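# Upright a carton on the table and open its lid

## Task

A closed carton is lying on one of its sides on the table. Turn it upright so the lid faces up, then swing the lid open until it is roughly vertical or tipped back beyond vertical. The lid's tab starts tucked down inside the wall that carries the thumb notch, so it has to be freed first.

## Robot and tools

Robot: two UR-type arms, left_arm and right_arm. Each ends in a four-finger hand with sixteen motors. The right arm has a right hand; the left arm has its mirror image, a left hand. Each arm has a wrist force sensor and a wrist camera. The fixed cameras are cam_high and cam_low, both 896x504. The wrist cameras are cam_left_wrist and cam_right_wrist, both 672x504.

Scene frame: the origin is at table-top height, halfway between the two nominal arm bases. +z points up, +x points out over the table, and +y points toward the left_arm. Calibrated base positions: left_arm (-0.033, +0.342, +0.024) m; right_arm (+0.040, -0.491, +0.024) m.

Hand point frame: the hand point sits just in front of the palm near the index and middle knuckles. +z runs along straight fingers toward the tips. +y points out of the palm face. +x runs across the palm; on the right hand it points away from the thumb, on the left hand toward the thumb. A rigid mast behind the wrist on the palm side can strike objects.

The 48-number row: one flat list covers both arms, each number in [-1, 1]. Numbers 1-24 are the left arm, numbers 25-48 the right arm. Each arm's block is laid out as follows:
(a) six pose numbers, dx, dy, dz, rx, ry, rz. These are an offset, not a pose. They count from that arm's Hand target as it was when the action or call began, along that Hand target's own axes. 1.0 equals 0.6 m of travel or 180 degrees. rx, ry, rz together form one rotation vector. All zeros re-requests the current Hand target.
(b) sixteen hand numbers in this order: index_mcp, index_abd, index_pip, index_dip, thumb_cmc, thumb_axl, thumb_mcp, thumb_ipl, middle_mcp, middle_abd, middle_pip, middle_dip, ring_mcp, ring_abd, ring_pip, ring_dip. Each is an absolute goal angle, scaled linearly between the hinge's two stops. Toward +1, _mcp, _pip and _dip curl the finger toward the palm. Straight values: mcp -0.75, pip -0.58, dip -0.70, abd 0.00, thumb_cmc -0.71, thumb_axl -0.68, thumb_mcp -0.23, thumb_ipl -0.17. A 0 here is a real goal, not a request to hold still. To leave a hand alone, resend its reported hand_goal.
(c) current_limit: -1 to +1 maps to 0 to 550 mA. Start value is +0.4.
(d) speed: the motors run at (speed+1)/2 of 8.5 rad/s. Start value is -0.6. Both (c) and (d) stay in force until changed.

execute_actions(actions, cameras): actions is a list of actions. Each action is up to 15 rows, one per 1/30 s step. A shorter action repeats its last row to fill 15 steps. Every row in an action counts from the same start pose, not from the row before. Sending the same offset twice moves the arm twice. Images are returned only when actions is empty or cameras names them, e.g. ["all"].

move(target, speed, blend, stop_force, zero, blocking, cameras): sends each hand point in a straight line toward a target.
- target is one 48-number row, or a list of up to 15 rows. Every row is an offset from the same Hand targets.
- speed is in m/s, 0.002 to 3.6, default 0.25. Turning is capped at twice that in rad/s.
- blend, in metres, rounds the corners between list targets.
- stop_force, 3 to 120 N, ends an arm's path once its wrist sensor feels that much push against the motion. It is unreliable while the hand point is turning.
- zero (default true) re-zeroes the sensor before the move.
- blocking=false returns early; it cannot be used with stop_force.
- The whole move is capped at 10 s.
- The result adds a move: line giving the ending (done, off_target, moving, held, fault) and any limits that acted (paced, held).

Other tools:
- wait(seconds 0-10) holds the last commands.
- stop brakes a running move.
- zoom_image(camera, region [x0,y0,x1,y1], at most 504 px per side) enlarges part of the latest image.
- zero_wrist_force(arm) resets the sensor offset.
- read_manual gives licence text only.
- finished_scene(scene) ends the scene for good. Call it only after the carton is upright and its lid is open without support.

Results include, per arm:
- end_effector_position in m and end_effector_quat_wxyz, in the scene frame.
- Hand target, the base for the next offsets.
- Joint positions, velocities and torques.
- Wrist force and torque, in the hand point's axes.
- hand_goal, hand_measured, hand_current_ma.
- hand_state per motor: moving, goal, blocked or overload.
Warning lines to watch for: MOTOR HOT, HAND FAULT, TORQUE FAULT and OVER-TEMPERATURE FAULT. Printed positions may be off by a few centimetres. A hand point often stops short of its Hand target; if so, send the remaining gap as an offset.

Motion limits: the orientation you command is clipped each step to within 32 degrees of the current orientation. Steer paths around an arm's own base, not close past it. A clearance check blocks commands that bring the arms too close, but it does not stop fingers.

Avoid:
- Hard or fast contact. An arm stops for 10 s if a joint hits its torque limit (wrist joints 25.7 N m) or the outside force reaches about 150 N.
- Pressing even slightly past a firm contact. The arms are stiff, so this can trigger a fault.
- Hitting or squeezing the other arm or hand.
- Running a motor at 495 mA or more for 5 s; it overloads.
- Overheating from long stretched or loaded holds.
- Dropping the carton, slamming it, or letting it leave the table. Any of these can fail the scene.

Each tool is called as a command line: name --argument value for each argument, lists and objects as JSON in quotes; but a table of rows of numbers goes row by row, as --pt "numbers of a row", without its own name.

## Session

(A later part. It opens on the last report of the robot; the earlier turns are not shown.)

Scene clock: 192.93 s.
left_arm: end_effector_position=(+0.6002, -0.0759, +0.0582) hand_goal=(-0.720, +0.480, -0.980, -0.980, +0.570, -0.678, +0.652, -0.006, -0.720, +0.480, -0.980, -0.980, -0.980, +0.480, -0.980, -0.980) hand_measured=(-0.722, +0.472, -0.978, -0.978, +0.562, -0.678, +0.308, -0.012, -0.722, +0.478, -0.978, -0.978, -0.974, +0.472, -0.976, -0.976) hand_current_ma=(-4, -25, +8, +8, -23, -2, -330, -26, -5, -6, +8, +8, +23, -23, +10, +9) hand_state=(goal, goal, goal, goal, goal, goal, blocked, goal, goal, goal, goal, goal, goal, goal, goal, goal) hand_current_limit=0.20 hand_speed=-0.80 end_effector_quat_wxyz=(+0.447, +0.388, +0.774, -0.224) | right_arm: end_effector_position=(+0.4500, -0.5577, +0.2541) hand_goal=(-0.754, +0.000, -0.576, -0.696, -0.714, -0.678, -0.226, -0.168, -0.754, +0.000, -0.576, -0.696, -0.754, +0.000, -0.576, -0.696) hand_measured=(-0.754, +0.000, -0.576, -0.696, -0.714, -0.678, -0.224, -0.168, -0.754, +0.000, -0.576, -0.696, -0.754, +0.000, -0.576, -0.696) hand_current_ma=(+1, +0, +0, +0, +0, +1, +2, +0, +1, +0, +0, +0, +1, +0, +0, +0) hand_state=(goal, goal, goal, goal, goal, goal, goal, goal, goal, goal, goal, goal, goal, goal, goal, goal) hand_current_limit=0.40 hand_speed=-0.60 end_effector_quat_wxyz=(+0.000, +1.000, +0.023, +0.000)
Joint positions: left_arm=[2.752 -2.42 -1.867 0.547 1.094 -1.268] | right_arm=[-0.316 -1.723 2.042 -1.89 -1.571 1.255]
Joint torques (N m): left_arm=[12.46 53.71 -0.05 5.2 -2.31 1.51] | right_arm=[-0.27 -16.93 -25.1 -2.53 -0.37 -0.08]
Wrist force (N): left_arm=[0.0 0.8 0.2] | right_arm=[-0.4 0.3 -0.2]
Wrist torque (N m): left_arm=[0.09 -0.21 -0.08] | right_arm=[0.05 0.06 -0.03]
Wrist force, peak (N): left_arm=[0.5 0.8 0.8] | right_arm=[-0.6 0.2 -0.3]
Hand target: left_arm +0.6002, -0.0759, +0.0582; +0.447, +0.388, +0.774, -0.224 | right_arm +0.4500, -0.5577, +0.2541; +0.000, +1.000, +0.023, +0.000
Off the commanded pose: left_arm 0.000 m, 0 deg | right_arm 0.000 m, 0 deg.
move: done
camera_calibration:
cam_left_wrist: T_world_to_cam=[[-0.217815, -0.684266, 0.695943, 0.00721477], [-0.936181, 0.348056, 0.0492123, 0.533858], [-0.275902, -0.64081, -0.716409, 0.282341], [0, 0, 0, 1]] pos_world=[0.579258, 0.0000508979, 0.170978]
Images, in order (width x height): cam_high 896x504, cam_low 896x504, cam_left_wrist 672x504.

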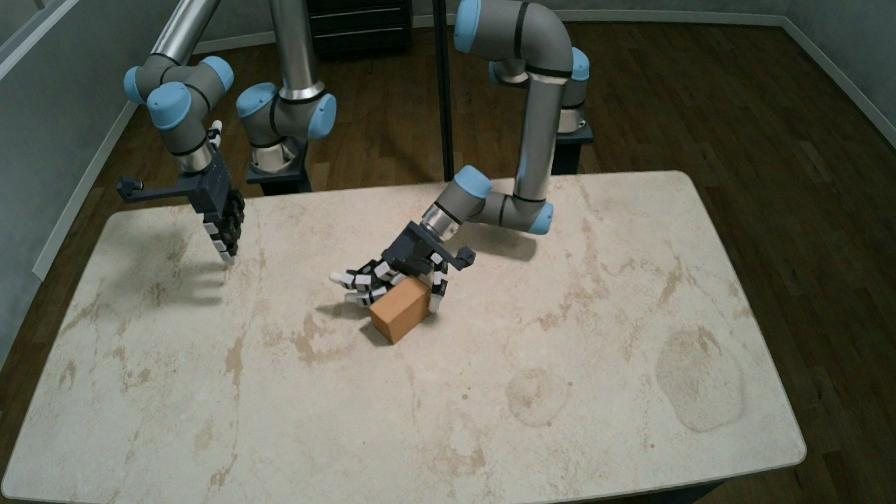

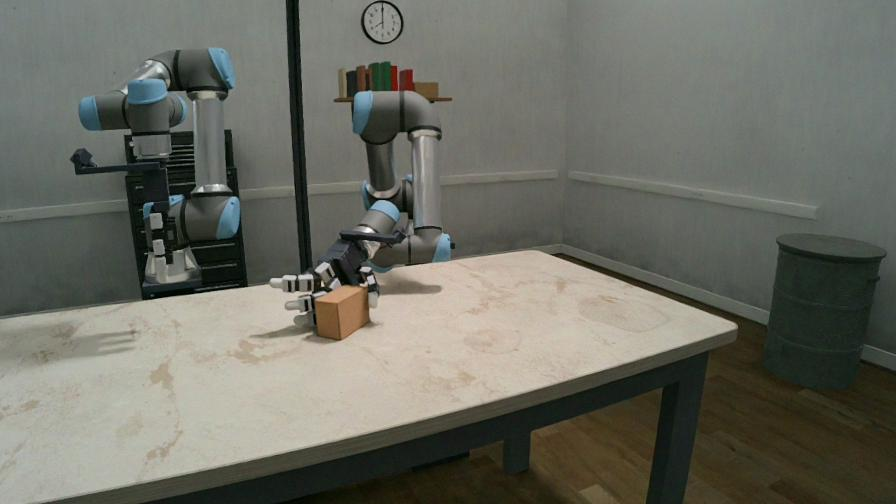

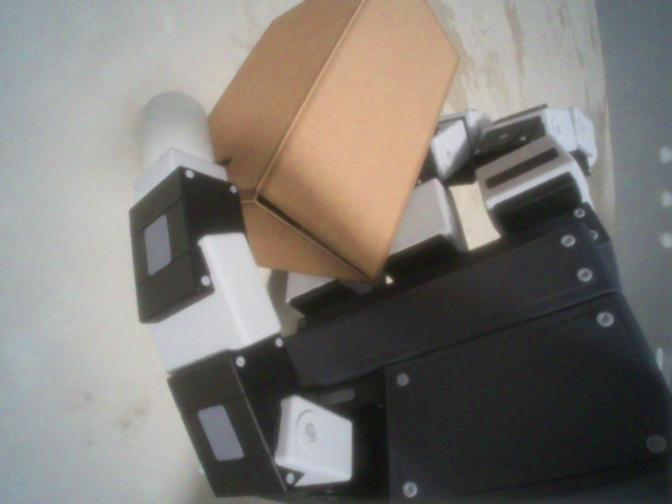

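move --pt "-0.1155 0 -0.0667 0 0 0 -0.72 0.48 -0.98 -0.98 0.571 -0.678 0.652 -0.005 -0.72 0.48 -0.98 -0.98 -0.98 0.48 -0.98 -0.98 0.2 -0.8 0 0 0 0 0 0 -0.754 0 -0.576 -0.696 -0.714 -0.678 -0.226 -0.168 -0.754 0 -0.576 -0.696 -0.754 0 -0.576 -0.696 0.4 -0.6" --pt "-0.1127 -0.174 -0.278 0 0.5 0 -0.72 0.48 -0.98 -0.98 0.571 -0.678 0.652 -0.005 -0.72 0.48 -0.98 -0.98 -0.98 0.48 -0.98 -0.98 0.2 -0.8 0 0 0 0 0 0 -0.754 0 -0.576 -0.696 -0.714 -0.678 -0.226 -0.168 -0.754 0 -0.576 -0.696 -0.754 0 -0.576 -0.696 0.4 -0.6" --speed '[0.06,0.18]' --blend 0.02 --cameras '["cam_high","cam_low","cam_left_wrist"]'

zoom_image --camera "cam_low" --region '[253, 175, 453, 325]'

zoom_image --camera "cam_high" --region '[348, 136, 548, 286]'

Scene clock: 208.93 s.
left_arm: end_effector_position=(+0.4503, -0.0499, +0.2002) hand_goal=(-0.720, +0.480, -0.980, -0.980, +0.570, -0.678, +0.652, -0.006, -0.720, +0.480, -0.980, -0.980, -0.980, +0.480, -0.980, -0.980) hand_measured=(-0.726, +0.476, -0.978, -0.978, +0.570, -0.678, +0.396, -0.020, -0.720, +0.478, -0.978, -0.978, -0.974, +0.476, -0.976, -0.976) hand_current_ma=(-20, -12, +8, +8, +2, +0, -330, -68, -2, -6, +8, +8, +23, -8, +10, +9) hand_state=(goal, goal, goal, goal, goal, goal, blocked, goal, goal, goal, goal, goal, goal, goal, goal, goal) hand_current_limit=0.20 hand_speed=-0.80 end_effector_quat_wxyz=(-0.231, +0.433, +0.864, +0.116) | right_arm: end_effector_position=(+0.4500, -0.5577, +0.2541) hand_goal=(-0.754, +0.000, -0.576, -0.696, -0.714, -0.678, -0.226, -0.168, -0.754, +0.000, -0.576, -0.696, -0.754, +0.000, -0.576, -0.696) hand_measured=(-0.754, +0.000, -0.576, -0.696, -0.714, -0.678, -0.224, -0.168, -0.754, +0.000, -0.576, -0.696, -0.754, +0.000, -0.576, -0.696) hand_current_ma=(+1, +0, +0, +0, +0, +1, +2, +0, +1, +0, +0, +0, +1, +0, +0, +0) hand_state=(goal, goal, goal, goal, goal, goal, goal, goal, goal, goal, goal, goal, goal, goal, goal, goal) hand_current_limit=0.40 hand_speed=-0.60 end_effector_quat_wxyz=(+0.000, +1.000, +0.023, +0.000)
Joint positions: left_arm=[2.466 -2.226 -1.141 -1.853 1.705 -1.334] | right_arm=[-0.316 -1.723 2.042 -1.89 -1.571 1.255]
Joint torques (N m): left_arm=[-13.89 42.02 37.06 -1.06 2.48 -1.41] | right_arm=[0.04 -17.75 -25.34 -2.43 -0.65 -0.07]
Wrist force (N): left_arm=[-0.5 -0.5 0.4] | right_arm=[-0.2 -0.1 0.0]
Wrist torque (N m): left_arm=[-0.05 0.27 0.04] | right_arm=[-0.02 0.02 -0.01]
Wrist force, peak (N): left_arm=[0.3 1.1 0.8] | right_arm=[-0.5 -0.1 -0.3]
Hand target: left_arm +0.4503, -0.0499, +0.2002; -0.231, +0.433, +0.864, +0.116 | right_arm +0.4500, -0.5577, +0.2541; +0.000, +1.000, +0.023, +0.000
Off the commanded pose: left_arm 0.000 m, 0 deg | right_arm 0.000 m, 0 deg.
move: done
camera_calibration:
cam_left_wrist: T_world_to_cam=[[-0.0510167, -0.907318, -0.417338, 0.0302791], [-0.403987, -0.363418, 0.839477, -0.0558895], [-0.913341, 0.211426, -0.348004, 0.615202], [0, 0, 0, 1]] pos_world=[0.540855, -0.122908, 0.273647]
Images, in order (width x height): cam_high 896x504, cam_low 896x504, cam_left_wrist 672x504.

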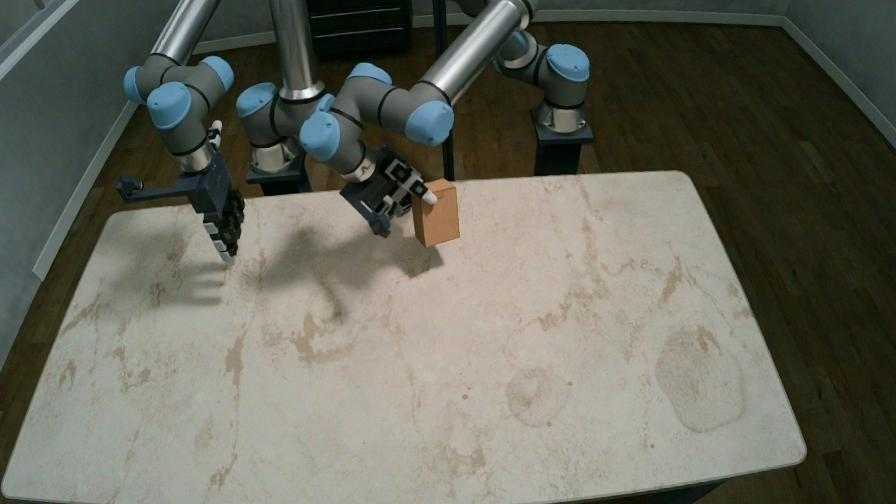

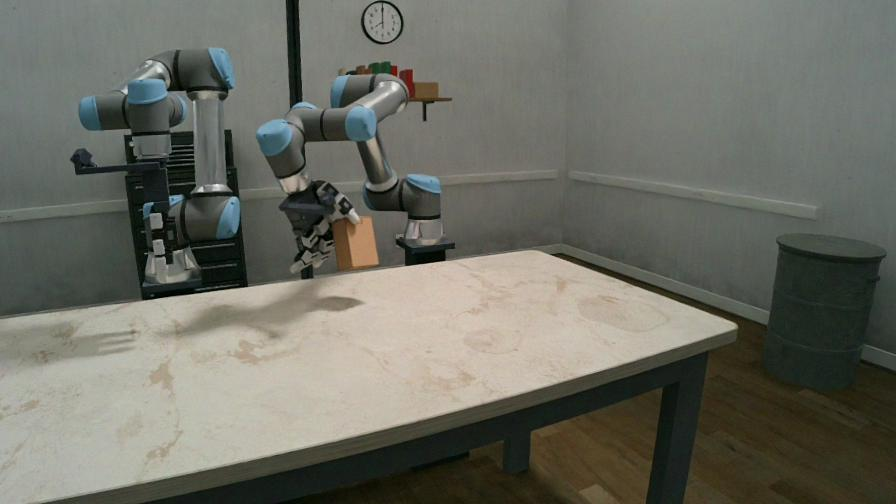

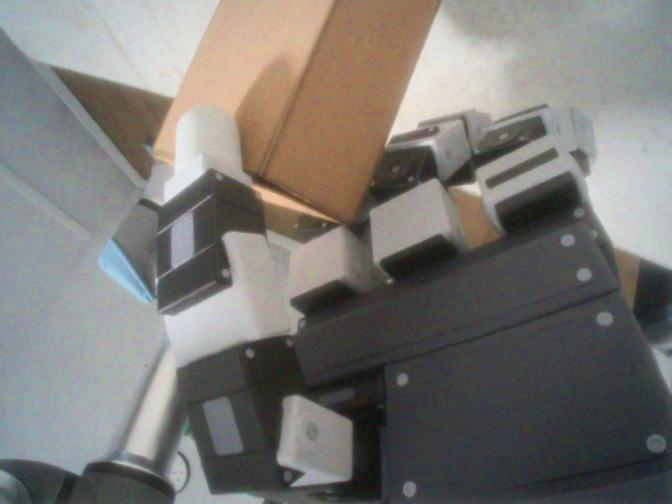

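Scaled by 2.520 from the camera's 896x504 image, which has a finer 1280x720 frame.

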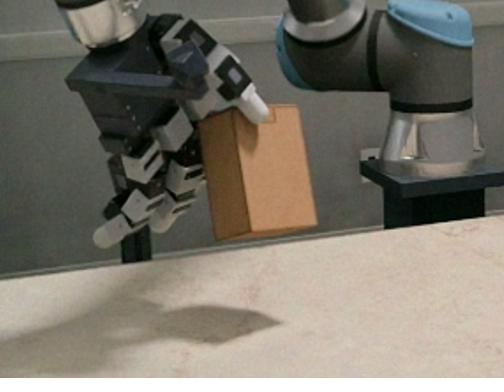

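Scaled by 2.520 from the camera's 896x504 image, which has a finer 1280x720 frame.

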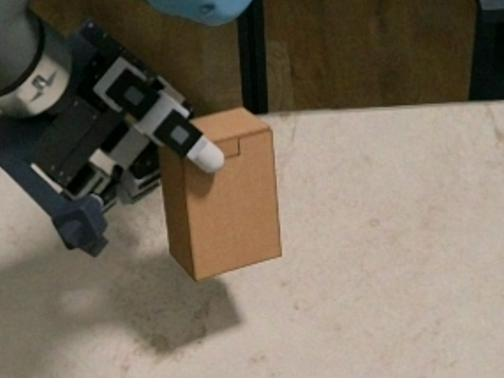

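move --target '[-0.071,0,0.123,0,-0.028,0,-0.72,0.48,-0.98,-0.98,0.571,-0.678,0.652,-0.005,-0.98,0.48,-0.98,-0.98,0,0.48,0.2,-0.5,0.2,-0.8,0,0,0,0,0,0,-0.754,0,-0.576,-0.696,-0.714,-0.678,-0.226,-0.168,-0.754,0,-0.576,-0.696,-0.754,0,-0.576,-0.696,0.4,-0.6]' --speed 0.12 --cameras '["cam_high","cam_low","cam_left_wrist"]'

zoom_image --camera "cam_low" --region '[253, 195, 453, 345]'

zoom_image --camera "cam_high" --region '[348, 156, 548, 306]'

Scene clock: 218.87 s.
left_arm: end_effector_position=(+0.4500, -0.0500, +0.1472) hand_goal=(-0.720, +0.480, -0.980, -0.980, +0.570, -0.678, +0.652, -0.006, -0.980, +0.480, -0.980, -0.980, +0.000, +0.480, +0.200, -0.500) hand_measured=(-0.726, +0.476, -0.978, -0.978, +0.572, -0.678, +0.398, -0.020, -0.974, +0.476, -0.978, -0.978, -0.774, +0.474, -0.420, -0.514) hand_current_ma=(-21, -10, +8, +8, +4, +3, -330, -69, +17, -11, +4, +8, -330, -19, -330, -48) hand_state=(goal, goal, goal, goal, goal, goal, blocked, goal, goal, goal, goal, goal, blocked, goal, blocked, goal) hand_current_limit=0.20 hand_speed=-0.80 end_effector_quat_wxyz=(-0.207, +0.435, +0.870, +0.103) | right_arm: end_effector_position=(+0.4500, -0.5577, +0.2541) hand_goal=(-0.754, +0.000, -0.576, -0.696, -0.714, -0.678, -0.226, -0.168, -0.754, +0.000, -0.576, -0.696, -0.754, +0.000, -0.576, -0.696) hand_measured=(-0.754, +0.000, -0.576, -0.696, -0.714, -0.678, -0.224, -0.168, -0.754, +0.000, -0.576, -0.696, -0.754, +0.000, -0.576, -0.696) hand_current_ma=(+1, +0, +0, +0, +0, +1, +2, +0, +1, +0, +0, +0, +1, +0, +0, +0) hand_state=(goal, goal, goal, goal, goal, goal, goal, goal, goal, goal, goal, goal, goal, goal, goal, goal) hand_current_limit=0.40 hand_speed=-0.60 end_effector_quat_wxyz=(+0.000, +1.000, +0.023, +0.000)
Joint positions: left_arm=[2.47 -2.23 -1.269 -1.666 1.693 -1.323] | right_arm=[-0.316 -1.723 2.042 -1.89 -1.571 1.255]
Joint torques (N m): left_arm=[0.24 48.76 19.41 2.25 0.38 -0.02] | right_arm=[-0.35 -19.11 -25.45 -2.52 -0.7 0.09]
Wrist force (N): left_arm=[4.2 -6.7 -8.7] | right_arm=[-0.5 -0.1 -0.2]
Wrist torque (N m): left_arm=[0.79 -0.21 0.86] | right_arm=[0.00 0.06 -0.04]
Wrist force, peak (N): left_arm=[68.3 -31.7 -123.7] | right_arm=[-0.4 -0.5 -0.3]
Hand target: left_arm +0.4500, -0.0500, +0.1472; -0.207, +0.435, +0.870, +0.103 (not the last commanded pose) | right_arm +0.4500, -0.5577, +0.2541; +0.000, +1.000, +0.023, +0.000
Off the commanded pose: left_arm 0.032 m, 2 deg | right_arm 0.000 m, 0 deg.
FORCE FAULT: contact force on the left arm reached its limit, and that arm stopped. The contact can be on any part of that arm, not only on its tool. That arm's remaining commands of this call were not run. That arm is still stopped at the end of this call. That arm stays stopped for about 9 more seconds. Until then a move that you send moves the other arm only, and its call returns only when the move has ended. Once the stop has ended, the next robot result says so. If the stop ends while you think or write, that arm runs what you send next, counted from a new Hand target: where the arm stands when the stop ends. While its stop runs, that arm, its gripper or tool too, takes no new command. Until it ends, the stop uses up actions while you think or wait. An arm that is not stopped still takes commands.
move: fault (left_arm)
camera_calibration:
cam_left_wrist: T_world_to_cam=[[-0.0371342, -0.925584, -0.376716, -0.00506643], [-0.43171, -0.325125, 0.84138, 0.00252572], [-0.901248, 0.193876, -0.387511, 0.596054], [0, 0, 0, 1]] pos_world=[0.538094, -0.119429, 0.226944]
Images, in order (width x height): cam_high 896x504, cam_low 896x504, cam_left_wrist 672x504.

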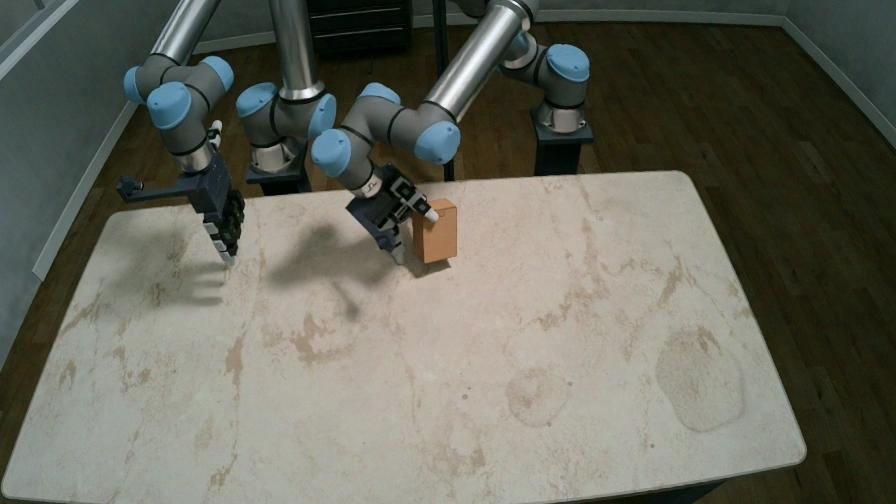

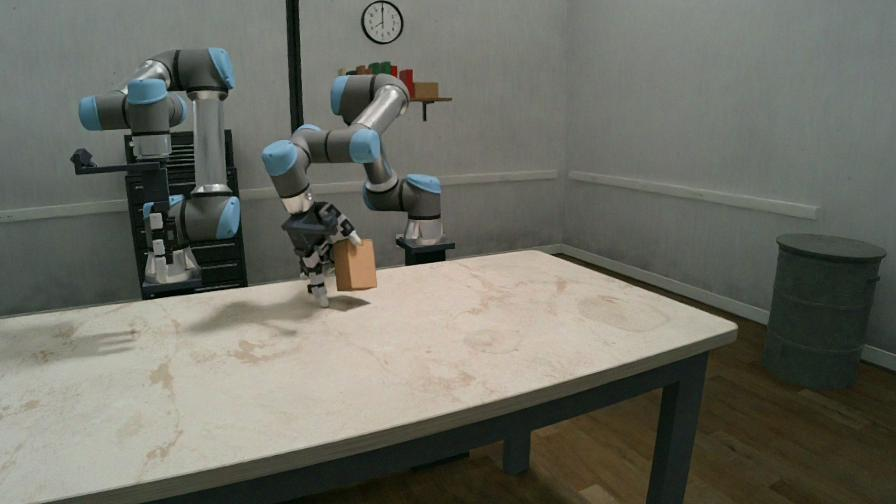

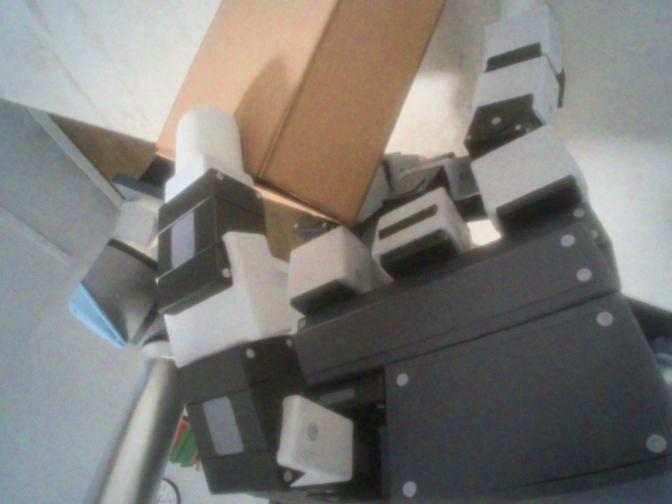

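Scaled by 2.520 from the camera's 896x504 image, which has a finer 1280x720 frame.

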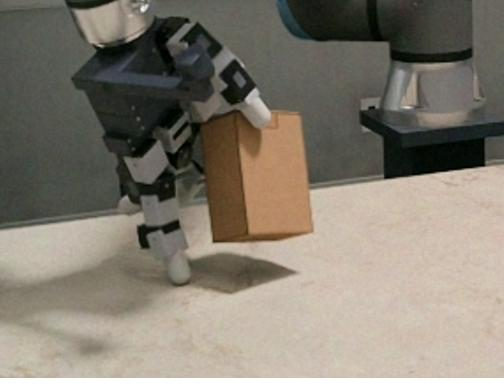

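Scaled by 2.520 from the camera's 896x504 image, which has a finer 1280x720 frame.

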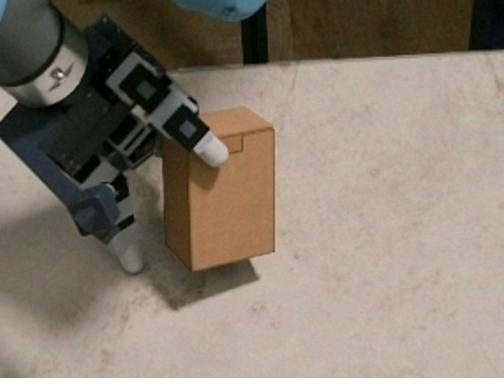

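wait --seconds 9.5

move --target '[0.04,0,-0.069,0,0,0,-0.72,0.48,-0.98,-0.98,0.571,-0.678,0.652,-0.005,-0.98,0.48,-0.98,-0.98,0.6,0.48,0.4,-0.3,0.2,-0.8,0,0,0,0,0,0,-0.754,0,-0.576,-0.696,-0.714,-0.678,-0.226,-0.168,-0.754,0,-0.576,-0.696,-0.754,0,-0.576,-0.696,0.4,-0.6]' --speed 0.08 --cameras '["cam_high","cam_low","cam_left_wrist"]'

zoom_image --camera "cam_low" --region '[253, 195, 453, 345]'

zoom_image --camera "cam_high" --region '[348, 156, 548, 306]'

Scene clock: 232.83 s.
left_arm: end_effector_position=(+0.4500, -0.0500, +0.1472) hand_goal=(-0.720, +0.480, -0.980, -0.980, +0.570, -0.678, +0.652, -0.006, -0.980, +0.480, -0.980, -0.980, +0.000, +0.480, +0.200, -0.500) hand_measured=(-0.726, +0.476, -0.978, -0.978, +0.572, -0.678, +0.398, -0.020, -0.974, +0.476, -0.978, -0.978, -0.774, +0.474, -0.420, -0.514) hand_current_ma=(-21, -10, +8, +8, +4, +3, -330, -69, +17, -11, +4, +8, -330, -19, -330, -48) hand_state=(goal, goal, goal, goal, goal, goal, blocked, goal, goal, goal, goal, goal, blocked, goal, blocked, goal) hand_current_limit=0.20 hand_speed=-0.80 end_effector_quat_wxyz=(-0.207, +0.435, +0.870, +0.103) | right_arm: end_effector_position=(+0.4500, -0.5577, +0.2541) hand_goal=(-0.754, +0.000, -0.576, -0.696, -0.714, -0.678, -0.226, -0.168, -0.754, +0.000, -0.576, -0.696, -0.754, +0.000, -0.576, -0.696) hand_measured=(-0.754, +0.000, -0.576, -0.696, -0.714, -0.678, -0.224, -0.168, -0.754, +0.000, -0.576, -0.696, -0.754, +0.000, -0.576, -0.696) hand_current_ma=(+1, +0, +0, +0, +0, +1, +2, +0, +1, +0, +0, +0, +1, +0, +0, +0) hand_state=(goal, goal, goal, goal, goal, goal, goal, goal, goal, goal, goal, goal, goal, goal, goal, goal) hand_current_limit=0.40 hand_speed=-0.60 end_effector_quat_wxyz=(+0.000, +1.000, +0.023, +0.000)
Joint positions: left_arm=[2.47 -2.23 -1.269 -1.666 1.693 -1.323] | right_arm=[-0.316 -1.723 2.042 -1.89 -1.571 1.255]
Joint torques (N m): left_arm=[-1.18 49.67 21.62 2.08 0.25 -0.22] | right_arm=[-0.38 -18.12 -25.28 -2.5 -0.69 -0.18]
Wrist force (N): left_arm=[3.7 -6.6 -7.7] | right_arm=[-0.1 0.0 0.1]
Wrist torque (N m): left_arm=[0.79 -0.20 0.85] | right_arm=[0.00 0.02 -0.01]
Wrist force, peak (N): left_arm=[4.4 -6.8 -9.1] | right_arm=[0.1 0.0 -0.8]
Hand target: left_arm +0.4500, -0.0500, +0.1472; -0.207, +0.435, +0.870, +0.103 (not the last commanded pose) | right_arm +0.4500, -0.5577, +0.2541; +0.000, +1.000, +0.023, +0.000
Off the commanded pose: left_arm 0.032 m, 2 deg | right_arm 0.000 m, 0 deg.
FORCE FAULT, CONTINUED: the left arm's stop, for the force fault that an earlier result reported, is over. The rest of the stop counts as 19 of the actions that you can send in this scene. During its stop the left arm's controller moved it back a little. That arm's target is now where it stood when the stop ended, not its last command. That arm accepts commands again.
wait: 9.50 s; at rest from the start

Scene clock: 235.17 s.
left_arm: end_effector_position=(+0.4484, -0.0477, +0.1950) hand_goal=(-0.720, +0.480, -0.980, -0.980, +0.570, -0.678, +0.652, -0.006, -0.980, +0.480, -0.980, -0.980, +0.600, +0.480, +0.400, -0.300) hand_measured=(-0.726, +0.476, -0.978, -0.978, +0.572, -0.678, +0.398, -0.020, -0.968, +0.476, -0.976, -0.978, +0.582, +0.478, +0.394, -0.304) hand_current_ma=(-21, -10, +8, +8, +4, +3, -330, -69, +45, -9, +10, +8, -67, -5, -16, -9) hand_state=(goal, goal, goal, goal, goal, goal, blocked, goal, goal, goal, goal, goal, goal, goal, goal, goal) hand_current_limit=0.20 hand_speed=-0.80 end_effector_quat_wxyz=(-0.207, +0.435, +0.870, +0.103) | right_arm: end_effector_position=(+0.4500, -0.5577, +0.2541) hand_goal=(-0.754, +0.000, -0.576, -0.696, -0.714, -0.678, -0.226, -0.168, -0.754, +0.000, -0.576, -0.696, -0.754, +0.000, -0.576, -0.696) hand_measured=(-0.754, +0.000, -0.576, -0.696, -0.714, -0.678, -0.224, -0.168, -0.754, +0.000, -0.576, -0.696, -0.754, +0.000, -0.576, -0.696) hand_current_ma=(+1, +0, +0, +0, +0, +1, +2, +0, +1, +0, +0, +0, +1, +0, +0, +0) hand_state=(goal, goal, goal, goal, goal, goal, goal, goal, goal, goal, goal, goal, goal, goal, goal, goal) hand_current_limit=0.40 hand_speed=-0.60 end_effector_quat_wxyz=(+0.000, +1.000, +0.023, +0.000)
Joint positions: left_arm=[2.471 -2.187 -1.213 -1.764 1.693 -1.322] | right_arm=[-0.316 -1.723 2.042 -1.89 -1.571 1.255]
Joint torques (N m): left_arm=[11.78 56.79 35.44 -0.82 0.62 1.31] | right_arm=[-0.53 -19.94 -24.25 -2.55 -1.17 -0.04]
Wrist force (N): left_arm=[-1.6 -0.7 0.7] | right_arm=[0.0 -0.1 -0.3]
Wrist torque (N m): left_arm=[-0.04 0.45 -0.10] | right_arm=[0.00 0.01 0.00]
Wrist force, peak (N): left_arm=[4.1 -6.6 -8.5] | right_arm=[-0.6 -0.3 -0.2]
Hand target: left_arm +0.4484, -0.0477, +0.1950; -0.207, +0.435, +0.870, +0.103 | right_arm +0.4500, -0.5577, +0.2541; +0.000, +1.000, +0.023, +0.000
Off the commanded pose: left_arm 0.000 m, 0 deg | right_arm 0.000 m, 0 deg.
move: done
camera_calibration:
cam_left_wrist: T_world_to_cam=[[-0.0371342, -0.925584, -0.376716, 0.0150063], [-0.43171, -0.325125, 0.84138, -0.0376784], [-0.901248, 0.193876, -0.387511, 0.612599], [0, 0, 0, 1]] pos_world=[0.536394, -0.117129, 0.274744]
Images, in order (width x height): cam_high 896x504, cam_low 896x504, cam_left_wrist 672x504.

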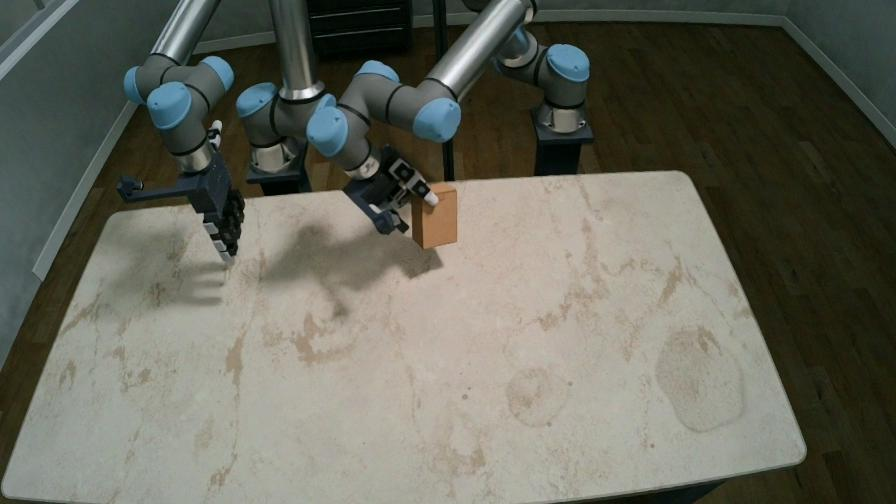

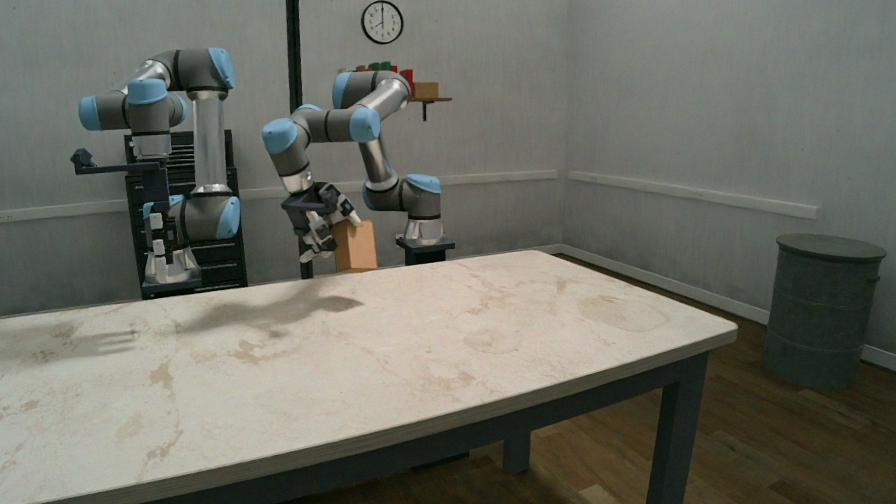

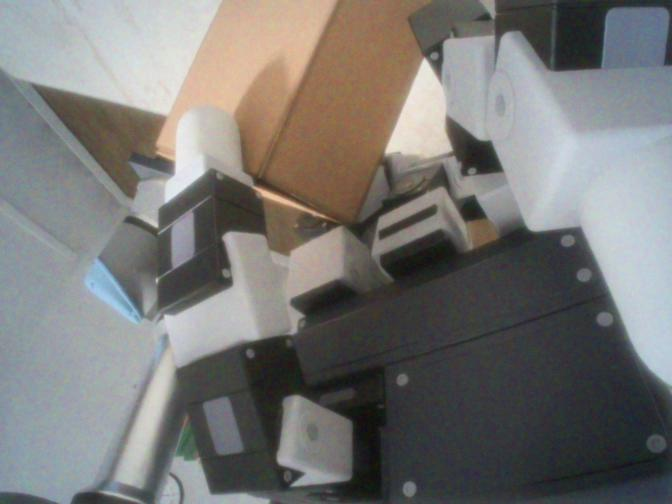

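Scaled by 2.520 from the camera's 896x504 image, which has a finer 1280x720 frame.

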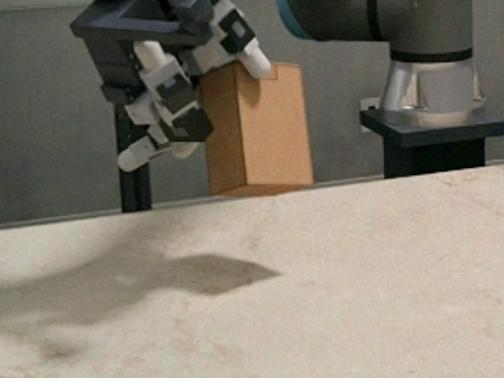

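Scaled by 2.520 from the camera's 896x504 image, which has a finer 1280x720 frame.

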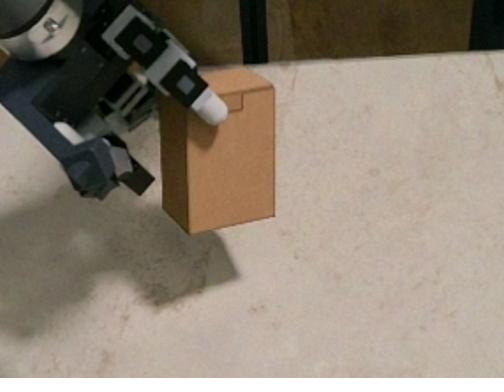

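move --target '[-0.0563,0,0.1208,0,0,0,-0.72,0.48,-0.98,-0.98,0.571,-0.678,0.652,-0.005,-0.98,0.48,-0.98,-0.98,0.6,0.48,0.4,-0.3,0.2,-0.8,0,0,0,0,0,0,-0.754,0,-0.576,-0.696,-0.714,-0.678,-0.226,-0.168,-0.754,0,-0.576,-0.696,-0.754,0,-0.576,-0.696,0.4,-0.6]' --speed 0.07 --stop_force 6

move --target '[-0.025,0,0.053,0,0,0,-0.72,0.48,-0.98,-0.98,0.571,-0.678,0.652,-0.005,-0.98,0.48,-0.98,-0.98,0.6,0.48,0.4,-0.3,0.2,-0.8,0,0,0,0,0,0,-0.754,0,-0.576,-0.696,-0.714,-0.678,-0.226,-0.168,-0.754,0,-0.576,-0.696,-0.754,0,-0.576,-0.696,0.4,-0.6]' --speed 0.012 --stop_force 3 --cameras '["cam_high","cam_low","cam_left_wrist"]'

zoom_image --camera "cam_low" --region '[253, 195, 453, 345]'

zoom_image --camera "cam_high" --region '[348, 156, 548, 306]'

Scene clock: 244.77 s.
left_arm: end_effector_position=(+0.4469, -0.0459, +0.1222) hand_goal=(-0.720, +0.480, -0.980, -0.980, +0.570, -0.678, +0.652, -0.006, -0.980, +0.480, -0.980, -0.980, +0.600, +0.480, +0.400, -0.300) hand_measured=(-0.730, +0.476, -0.978, -0.978, +0.570, -0.678, +0.396, -0.024, -0.968, +0.476, -0.976, -0.978, +0.584, +0.478, +0.394, -0.304) hand_current_ma=(-35, -8, +8, +8, +1, +2, -330, -90, +45, -9, +10, +8, -63, -4, -16, -9) hand_state=(goal, goal, goal, goal, goal, goal, blocked, goal, goal, goal, goal, goal, goal, goal, goal, goal) hand_current_limit=0.20 hand_speed=-0.80 end_effector_quat_wxyz=(-0.207, +0.435, +0.870, +0.103) | right_arm: end_effector_position=(+0.4500, -0.5577, +0.2541) hand_goal=(-0.754, +0.000, -0.576, -0.696, -0.714, -0.678, -0.226, -0.168, -0.754, +0.000, -0.576, -0.696, -0.754, +0.000, -0.576, -0.696) hand_measured=(-0.754, +0.000, -0.576, -0.696, -0.714, -0.678, -0.224, -0.168, -0.754, +0.000, -0.576, -0.696, -0.754, +0.000, -0.576, -0.696) hand_current_ma=(+1, +0, +0, +0, +0, +1, +2, +0, +1, +0, +0, +0, +1, +0, +0, +0) hand_state=(goal, goal, goal, goal, goal, goal, goal, goal, goal, goal, goal, goal, goal, goal, goal, goal) hand_current_limit=0.40 hand_speed=-0.60 end_effector_quat_wxyz=(+0.000, +1.000, +0.023, +0.000)
Joint positions: left_arm=[2.472 -2.241 -1.318 -1.605 1.693 -1.322] | right_arm=[-0.316 -1.723 2.042 -1.89 -1.571 1.255]
Joint torques (N m): left_arm=[7.68 57.81 34.55 -0.88 1.76 -0.42] | right_arm=[-0.75 -19.46 -25.29 -2.46 -1.13 0.09]
Wrist force (N): left_arm=[-1.7 -0.8 0.6] | right_arm=[-0.4 0.2 -0.1]
Wrist torque (N m): left_arm=[-0.05 0.46 -0.11] | right_arm=[0.03 0.05 -0.02]
Wrist force, peak (N): left_arm=[-0.3 -3.9 -9.6] | right_arm=[-0.8 0.0 -0.2]
Hand target: left_arm +0.4469, -0.0459, +0.1222; -0.207, +0.435, +0.870, +0.103 (not the last commanded pose) | right_arm +0.4500, -0.5577, +0.2541; +0.000, +1.000, +0.023, +0.000
Off the commanded pose: left_arm 0.007 m, 0 deg | right_arm 0.000 m, 0 deg.
move: contact (left_arm)

Scene clock: 246.07 s.
left_arm: end_effector_position=(+0.4470, -0.0459, +0.1211) hand_goal=(-0.720, +0.480, -0.980, -0.980, +0.570, -0.678, +0.652, -0.006, -0.980, +0.480, -0.980, -0.980, +0.600, +0.480, +0.400, -0.300) hand_measured=(-0.730, +0.476, -0.978, -0.978, +0.570, -0.678, +0.396, -0.024, -0.968, +0.476, -0.976, -0.978, +0.584, +0.478, +0.394, -0.304) hand_current_ma=(-35, -8, +8, +8, -2, -1, -330, -90, +45, -9, +10, +8, -63, -4, -16, -9) hand_state=(goal, goal, goal, goal, goal, goal, blocked, goal, goal, goal, goal, goal, goal, goal, goal, goal) hand_current_limit=0.20 hand_speed=-0.80 end_effector_quat_wxyz=(-0.207, +0.435, +0.870, +0.103) | right_arm: end_effector_position=(+0.4500, -0.5577, +0.2541) hand_goal=(-0.754, +0.000, -0.576, -0.696, -0.714, -0.678, -0.226, -0.168, -0.754, +0.000, -0.576, -0.696, -0.754, +0.000, -0.576, -0.696) hand_measured=(-0.754, +0.000, -0.576, -0.696, -0.714, -0.678, -0.224, -0.168, -0.754, +0.000, -0.576, -0.696, -0.754, +0.000, -0.576, -0.696) hand_current_ma=(+1, +0, +0, +0, +0, +1, +2, +0, +1, +0, +0, +0, +1, +0, +0, +0) hand_state=(goal, goal, goal, goal, goal, goal, goal, goal, goal, goal, goal, goal, goal, goal, goal, goal) hand_current_limit=0.40 hand_speed=-0.60 end_effector_quat_wxyz=(+0.000, +1.000, +0.023, +0.000)
Joint positions: left_arm=[2.472 -2.242 -1.319 -1.602 1.693 -1.322] | right_arm=[-0.316 -1.723 2.042 -1.89 -1.571 1.255]
Joint torques (N m): left_arm=[7.27 57.09 33.45 -1.25 1.47 -0.39] | right_arm=[-0.25 -19.65 -26.82 -2.52 -1.33 -0.05]
Wrist force (N): left_arm=[-1.2 -1.3 -2.0] | right_arm=[-0.2 0.1 -0.3]
Wrist torque (N m): left_arm=[0.00 0.50 -0.11] | right_arm=[0.02 0.03 -0.01]
Wrist force, peak (N): left_arm=[-0.4 -1.8 -5.6] | right_arm=[-0.5 0.0 -0.3]
Hand target: left_arm +0.4470, -0.0459, +0.1211; -0.207, +0.435, +0.870, +0.103 (not the last commanded pose) | right_arm +0.4500, -0.5577, +0.2541; +0.000, +1.000, +0.023, +0.000
Off the commanded pose: left_arm 0.034 m, 0 deg | right_arm 0.000 m, 0 deg.
move: contact (left_arm)
camera_calibration:
cam_left_wrist: T_world_to_cam=[[-0.0370448, -0.925625, -0.376624, -0.0113278], [-0.431794, -0.325058, 0.841363, 0.0246209], [-0.901211, 0.193792, -0.387638, 0.582308], [0, 0, 0, 1]] pos_world=[0.534994, -0.115329, 0.200743]
Images, in order (width x height): cam_high 896x504, cam_low 896x504, cam_left_wrist 672x504.

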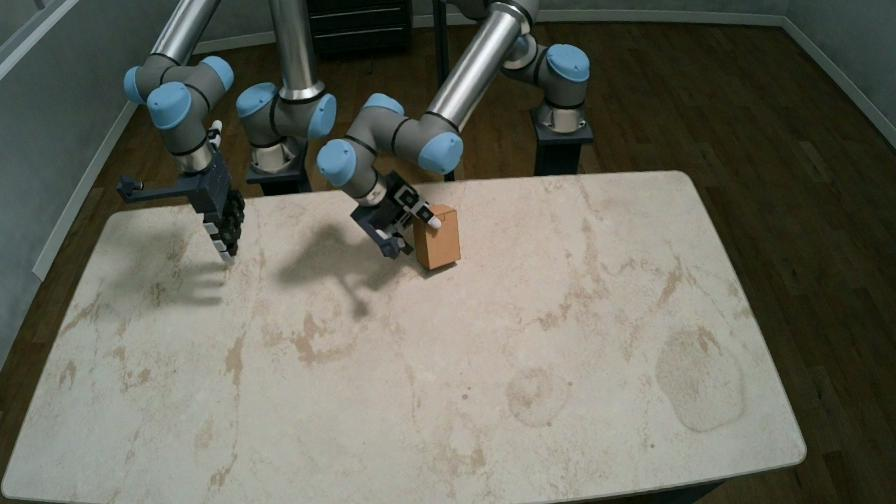

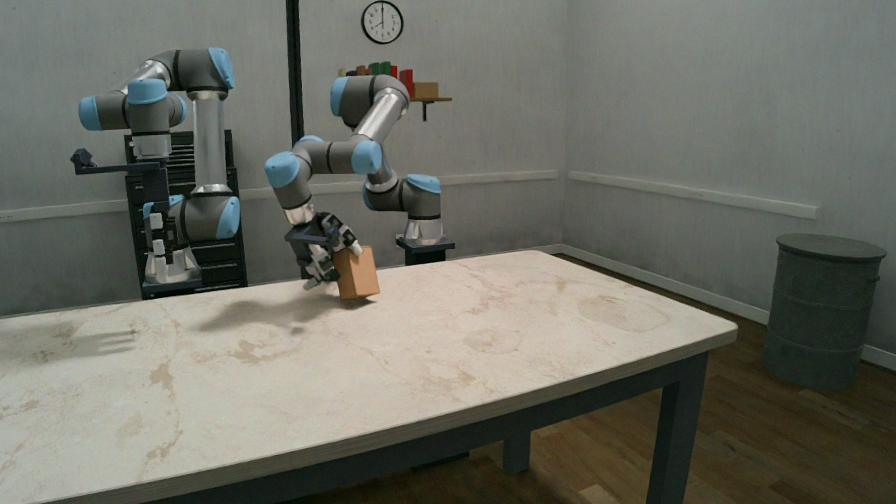

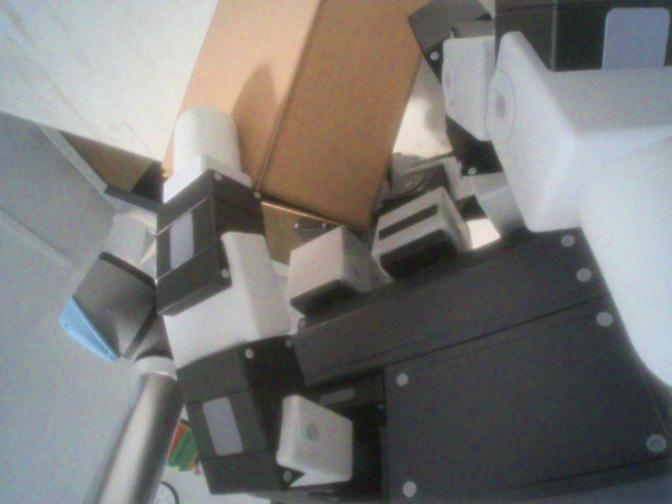

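Scaled by 2.520 from the camera's 896x504 image, which has a finer 1280x720 frame.

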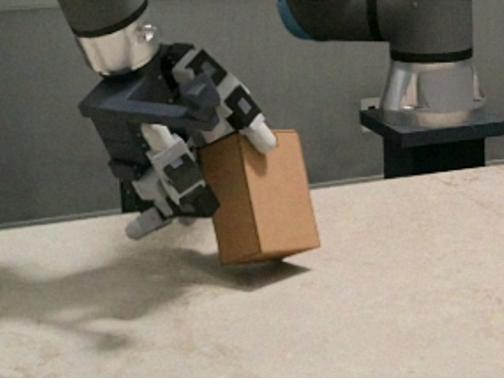

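Scaled by 2.520 from the camera's 896x504 image, which has a finer 1280x720 frame.

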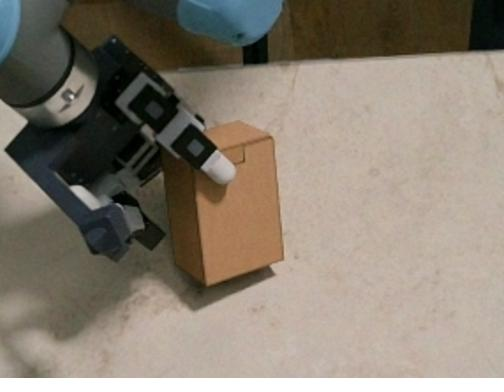

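move --pt "0.0141 0 -0.0302 0 -0.04 0 -0.72 0.48 -0.98 -0.98 0.571 -0.678 0.652 -0.005 -0.98 0.48 -0.98 -0.98 0.6 0.48 0.4 -0.3 0.2 -0.8 0 0 0 0 0 0 -0.754 0 -0.576 -0.696 -0.714 -0.678 -0.226 -0.168 -0.754 0 -0.576 -0.696 -0.754 0 -0.576 -0.696 0.4 -0.6" --speed 0.06

move --target '[-0.04,0,0.1,0,0,0,-0.72,0.48,-0.98,-0.98,0.571,-0.678,0.652,-0.005,-0.98,0.48,-0.98,-0.98,0.6,0.48,0.4,-0.3,0.2,-0.8,0,0,0,0,0,0,-0.754,0,-0.576,-0.696,-0.714,-0.678,-0.226,-0.168,-0.754,0,-0.576,-0.696,-0.754,0,-0.576,-0.696,0.4,-0.6]' --speed 0.02 --stop_force 3 --cameras '["cam_high","cam_low","cam_left_wrist"]'

zoom_image --camera "cam_low" --region '[303, 225, 403, 325]'

zoom_image --camera "cam_high" --region '[368, 186, 488, 286]'

Scene clock: 258.27 s.
left_arm: end_effector_position=(+0.4473, -0.0464, +0.1410) hand_goal=(-0.720, +0.480, -0.980, -0.980, +0.570, -0.678, +0.652, -0.006, -0.980, +0.480, -0.980, -0.980, +0.600, +0.480, +0.400, -0.300) hand_measured=(-0.730, +0.476, -0.978, -0.978, +0.570, -0.676, +0.396, -0.024, -0.968, +0.476, -0.976, -0.978, +0.584, +0.478, +0.394, -0.304) hand_current_ma=(-35, -8, +8, +8, +1, +3, -330, -90, +45, -9, +10, +8, -63, -4, -16, -9) hand_state=(goal, goal, goal, goal, goal, goal, blocked, goal, goal, goal, goal, goal, goal, goal, goal, goal) hand_current_limit=0.20 hand_speed=-0.80 end_effector_quat_wxyz=(-0.152, +0.441, +0.881, +0.076) | right_arm: end_effector_position=(+0.4500, -0.5577, +0.2541) hand_goal=(-0.754, +0.000, -0.576, -0.696, -0.714, -0.678, -0.226, -0.168, -0.754, +0.000, -0.576, -0.696, -0.754, +0.000, -0.576, -0.696) hand_measured=(-0.754, +0.000, -0.576, -0.696, -0.714, -0.678, -0.224, -0.168, -0.754, +0.000, -0.576, -0.696, -0.754, +0.000, -0.576, -0.696) hand_current_ma=(+1, +0, +0, +0, +0, +1, +2, +0, +1, +0, +0, +0, +1, +0, +0, +0) hand_state=(goal, goal, goal, goal, goal, goal, goal, goal, goal, goal, goal, goal, goal, goal, goal, goal) hand_current_limit=0.40 hand_speed=-0.60 end_effector_quat_wxyz=(+0.000, +1.000, +0.023, +0.000)
Joint positions: left_arm=[2.482 -2.155 -1.405 -1.481 1.665 -1.299] | right_arm=[-0.316 -1.723 2.042 -1.89 -1.571 1.255]
Joint torques (N m): left_arm=[12.76 54.2 8.75 4.61 -1.73 1.5] | right_arm=[-0.86 -19.6 -25.61 -2.58 -1.15 -0.12]
Wrist force (N): left_arm=[-1.3 -0.8 0.6] | right_arm=[-0.5 0.2 -0.1]
Wrist torque (N m): left_arm=[-0.06 0.35 -0.07] | right_arm=[0.03 0.07 -0.04]
Wrist force, peak (N): left_arm=[-0.9 -1.3 -2.3] | right_arm=[-0.2 -0.4 -0.6]
Hand target: left_arm +0.4473, -0.0464, +0.1411; -0.152, +0.441, +0.881, +0.076 | right_arm +0.4500, -0.5577, +0.2541; +0.000, +1.000, +0.023, +0.000
Off the commanded pose: left_arm 0.000 m, 0 deg | right_arm 0.000 m, 0 deg.
move: done

Scene clock: 260.23 s.
left_arm: end_effector_position=(+0.4477, -0.0468, +0.1256) hand_goal=(-0.720, +0.480, -0.980, -0.980, +0.570, -0.678, +0.652, -0.006, -0.980, +0.480, -0.980, -0.980, +0.600, +0.480, +0.400, -0.300) hand_measured=(-0.730, +0.476, -0.978, -0.978, +0.568, -0.678, +0.396, -0.024, -0.968, +0.476, -0.976, -0.978, +0.584, +0.478, +0.394, -0.304) hand_current_ma=(-35, -8, +8, +8, -3, +0, -330, -90, +45, -9, +10, +8, -63, -4, -16, -9) hand_state=(goal, goal, goal, goal, goal, goal, blocked, goal, goal, goal, goal, goal, goal, goal, goal, goal) hand_current_limit=0.20 hand_speed=-0.80 end_effector_quat_wxyz=(-0.152, +0.441, +0.881, +0.076) | right_arm: end_effector_position=(+0.4500, -0.5577, +0.2541) hand_goal=(-0.754, +0.000, -0.576, -0.696, -0.714, -0.678, -0.226, -0.168, -0.754, +0.000, -0.576, -0.696, -0.754, +0.000, -0.576, -0.696) hand_measured=(-0.754, +0.000, -0.576, -0.696, -0.714, -0.678, -0.224, -0.168, -0.754, +0.000, -0.576, -0.696, -0.754, +0.000, -0.576, -0.696) hand_current_ma=(+1, +0, +0, +0, +0, +1, +2, +0, +1, +0, +0, +0, +1, +0, +0, +0) hand_state=(goal, goal, goal, goal, goal, goal, goal, goal, goal, goal, goal, goal, goal, goal, goal, goal) hand_current_limit=0.40 hand_speed=-0.60 end_effector_quat_wxyz=(+0.000, +1.000, +0.023, +0.000)
Joint positions: left_arm=[2.481 -2.171 -1.42 -1.449 1.665 -1.3] | right_arm=[-0.316 -1.723 2.042 -1.89 -1.571 1.255]
Joint torques (N m): left_arm=[-0.25 55.54 34 -0.75 -1.47 0.1] | right_arm=[-1.2 -19.48 -26.49 -2.48 -1.46 -0.27]
Wrist force (N): left_arm=[-1.1 -0.9 0.0] | right_arm=[-0.2 -0.2 0.0]
Wrist torque (N m): left_arm=[-0.02 0.34 -0.05] | right_arm=[-0.02 0.02 -0.02]
Wrist force, peak (N): left_arm=[0.0 -2.1 -5.5] | right_arm=[-0.1 -0.1 -0.6]
Hand target: left_arm +0.4477, -0.0468, +0.1256; -0.152, +0.441, +0.881, +0.076 (not the last commanded pose) | right_arm +0.4500, -0.5577, +0.2541; +0.000, +1.000, +0.023, +0.000
Off the commanded pose: left_arm 0.049 m, 0 deg | right_arm 0.000 m, 0 deg.
move: contact (left_arm)
camera_calibration:
cam_left_wrist: T_world_to_cam=[[-0.0120125, -0.958871, -0.283589, -0.0349032], [-0.494972, -0.240723, 0.834898, 0.053845], [-0.868826, 0.150398, -0.471722, 0.579005], [0, 0, 0, 1]] pos_world=[0.529287, -0.107587, 0.218276]
Images, in order (width x height): cam_high 896x504, cam_low 896x504, cam_left_wrist 672x504.

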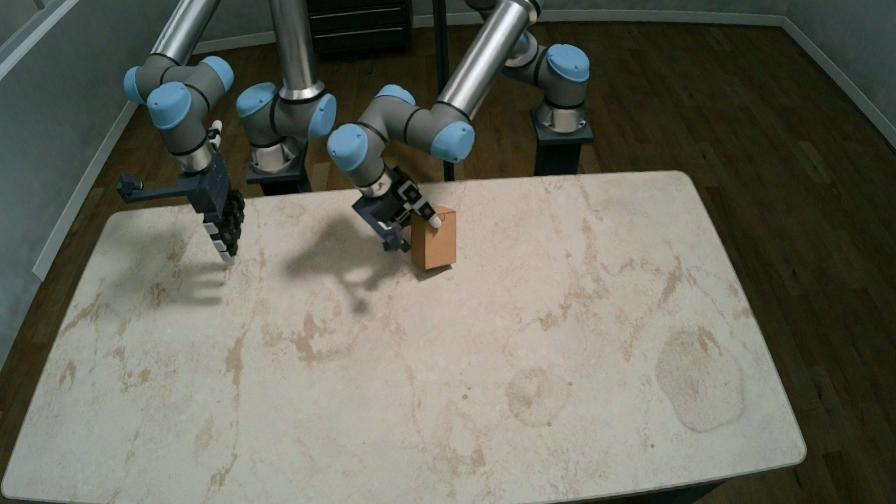

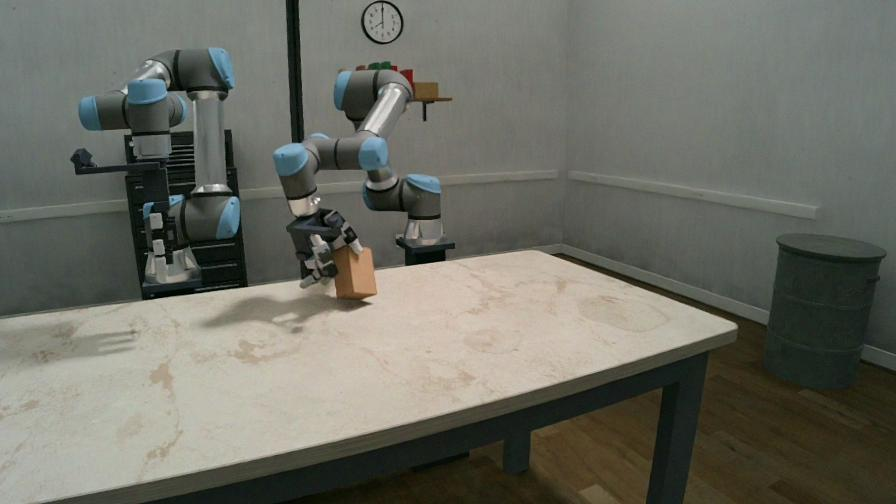

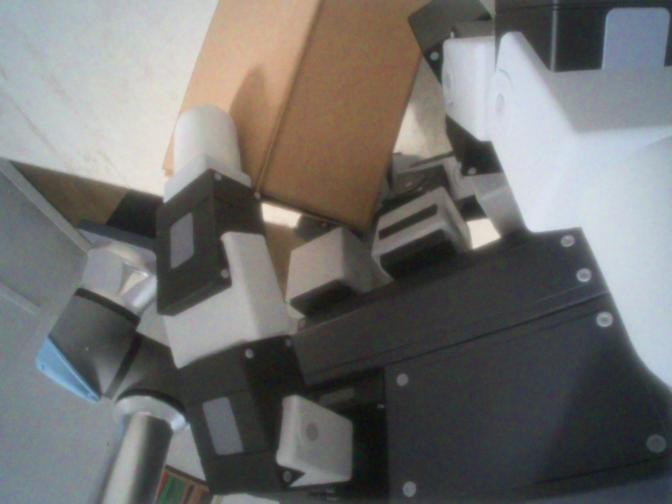

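Scaled by 5.040 from the camera's 896x504 image, which has a finer 1280x720 frame.

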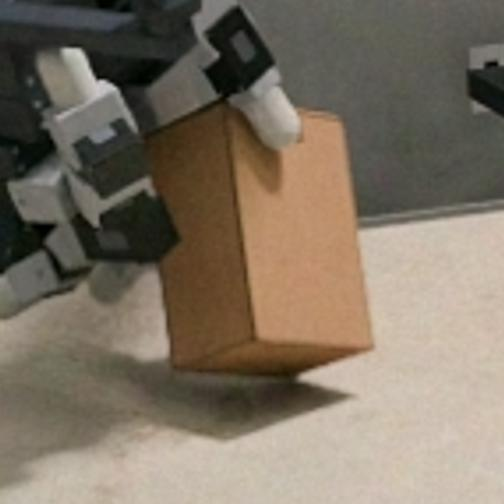

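Scaled by 4.200 from the camera's 896x504 image, which has a finer 1280x720 frame.

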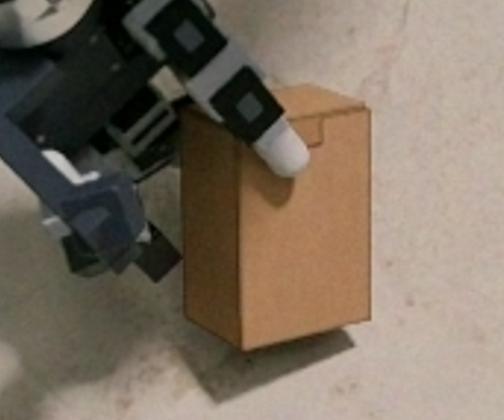

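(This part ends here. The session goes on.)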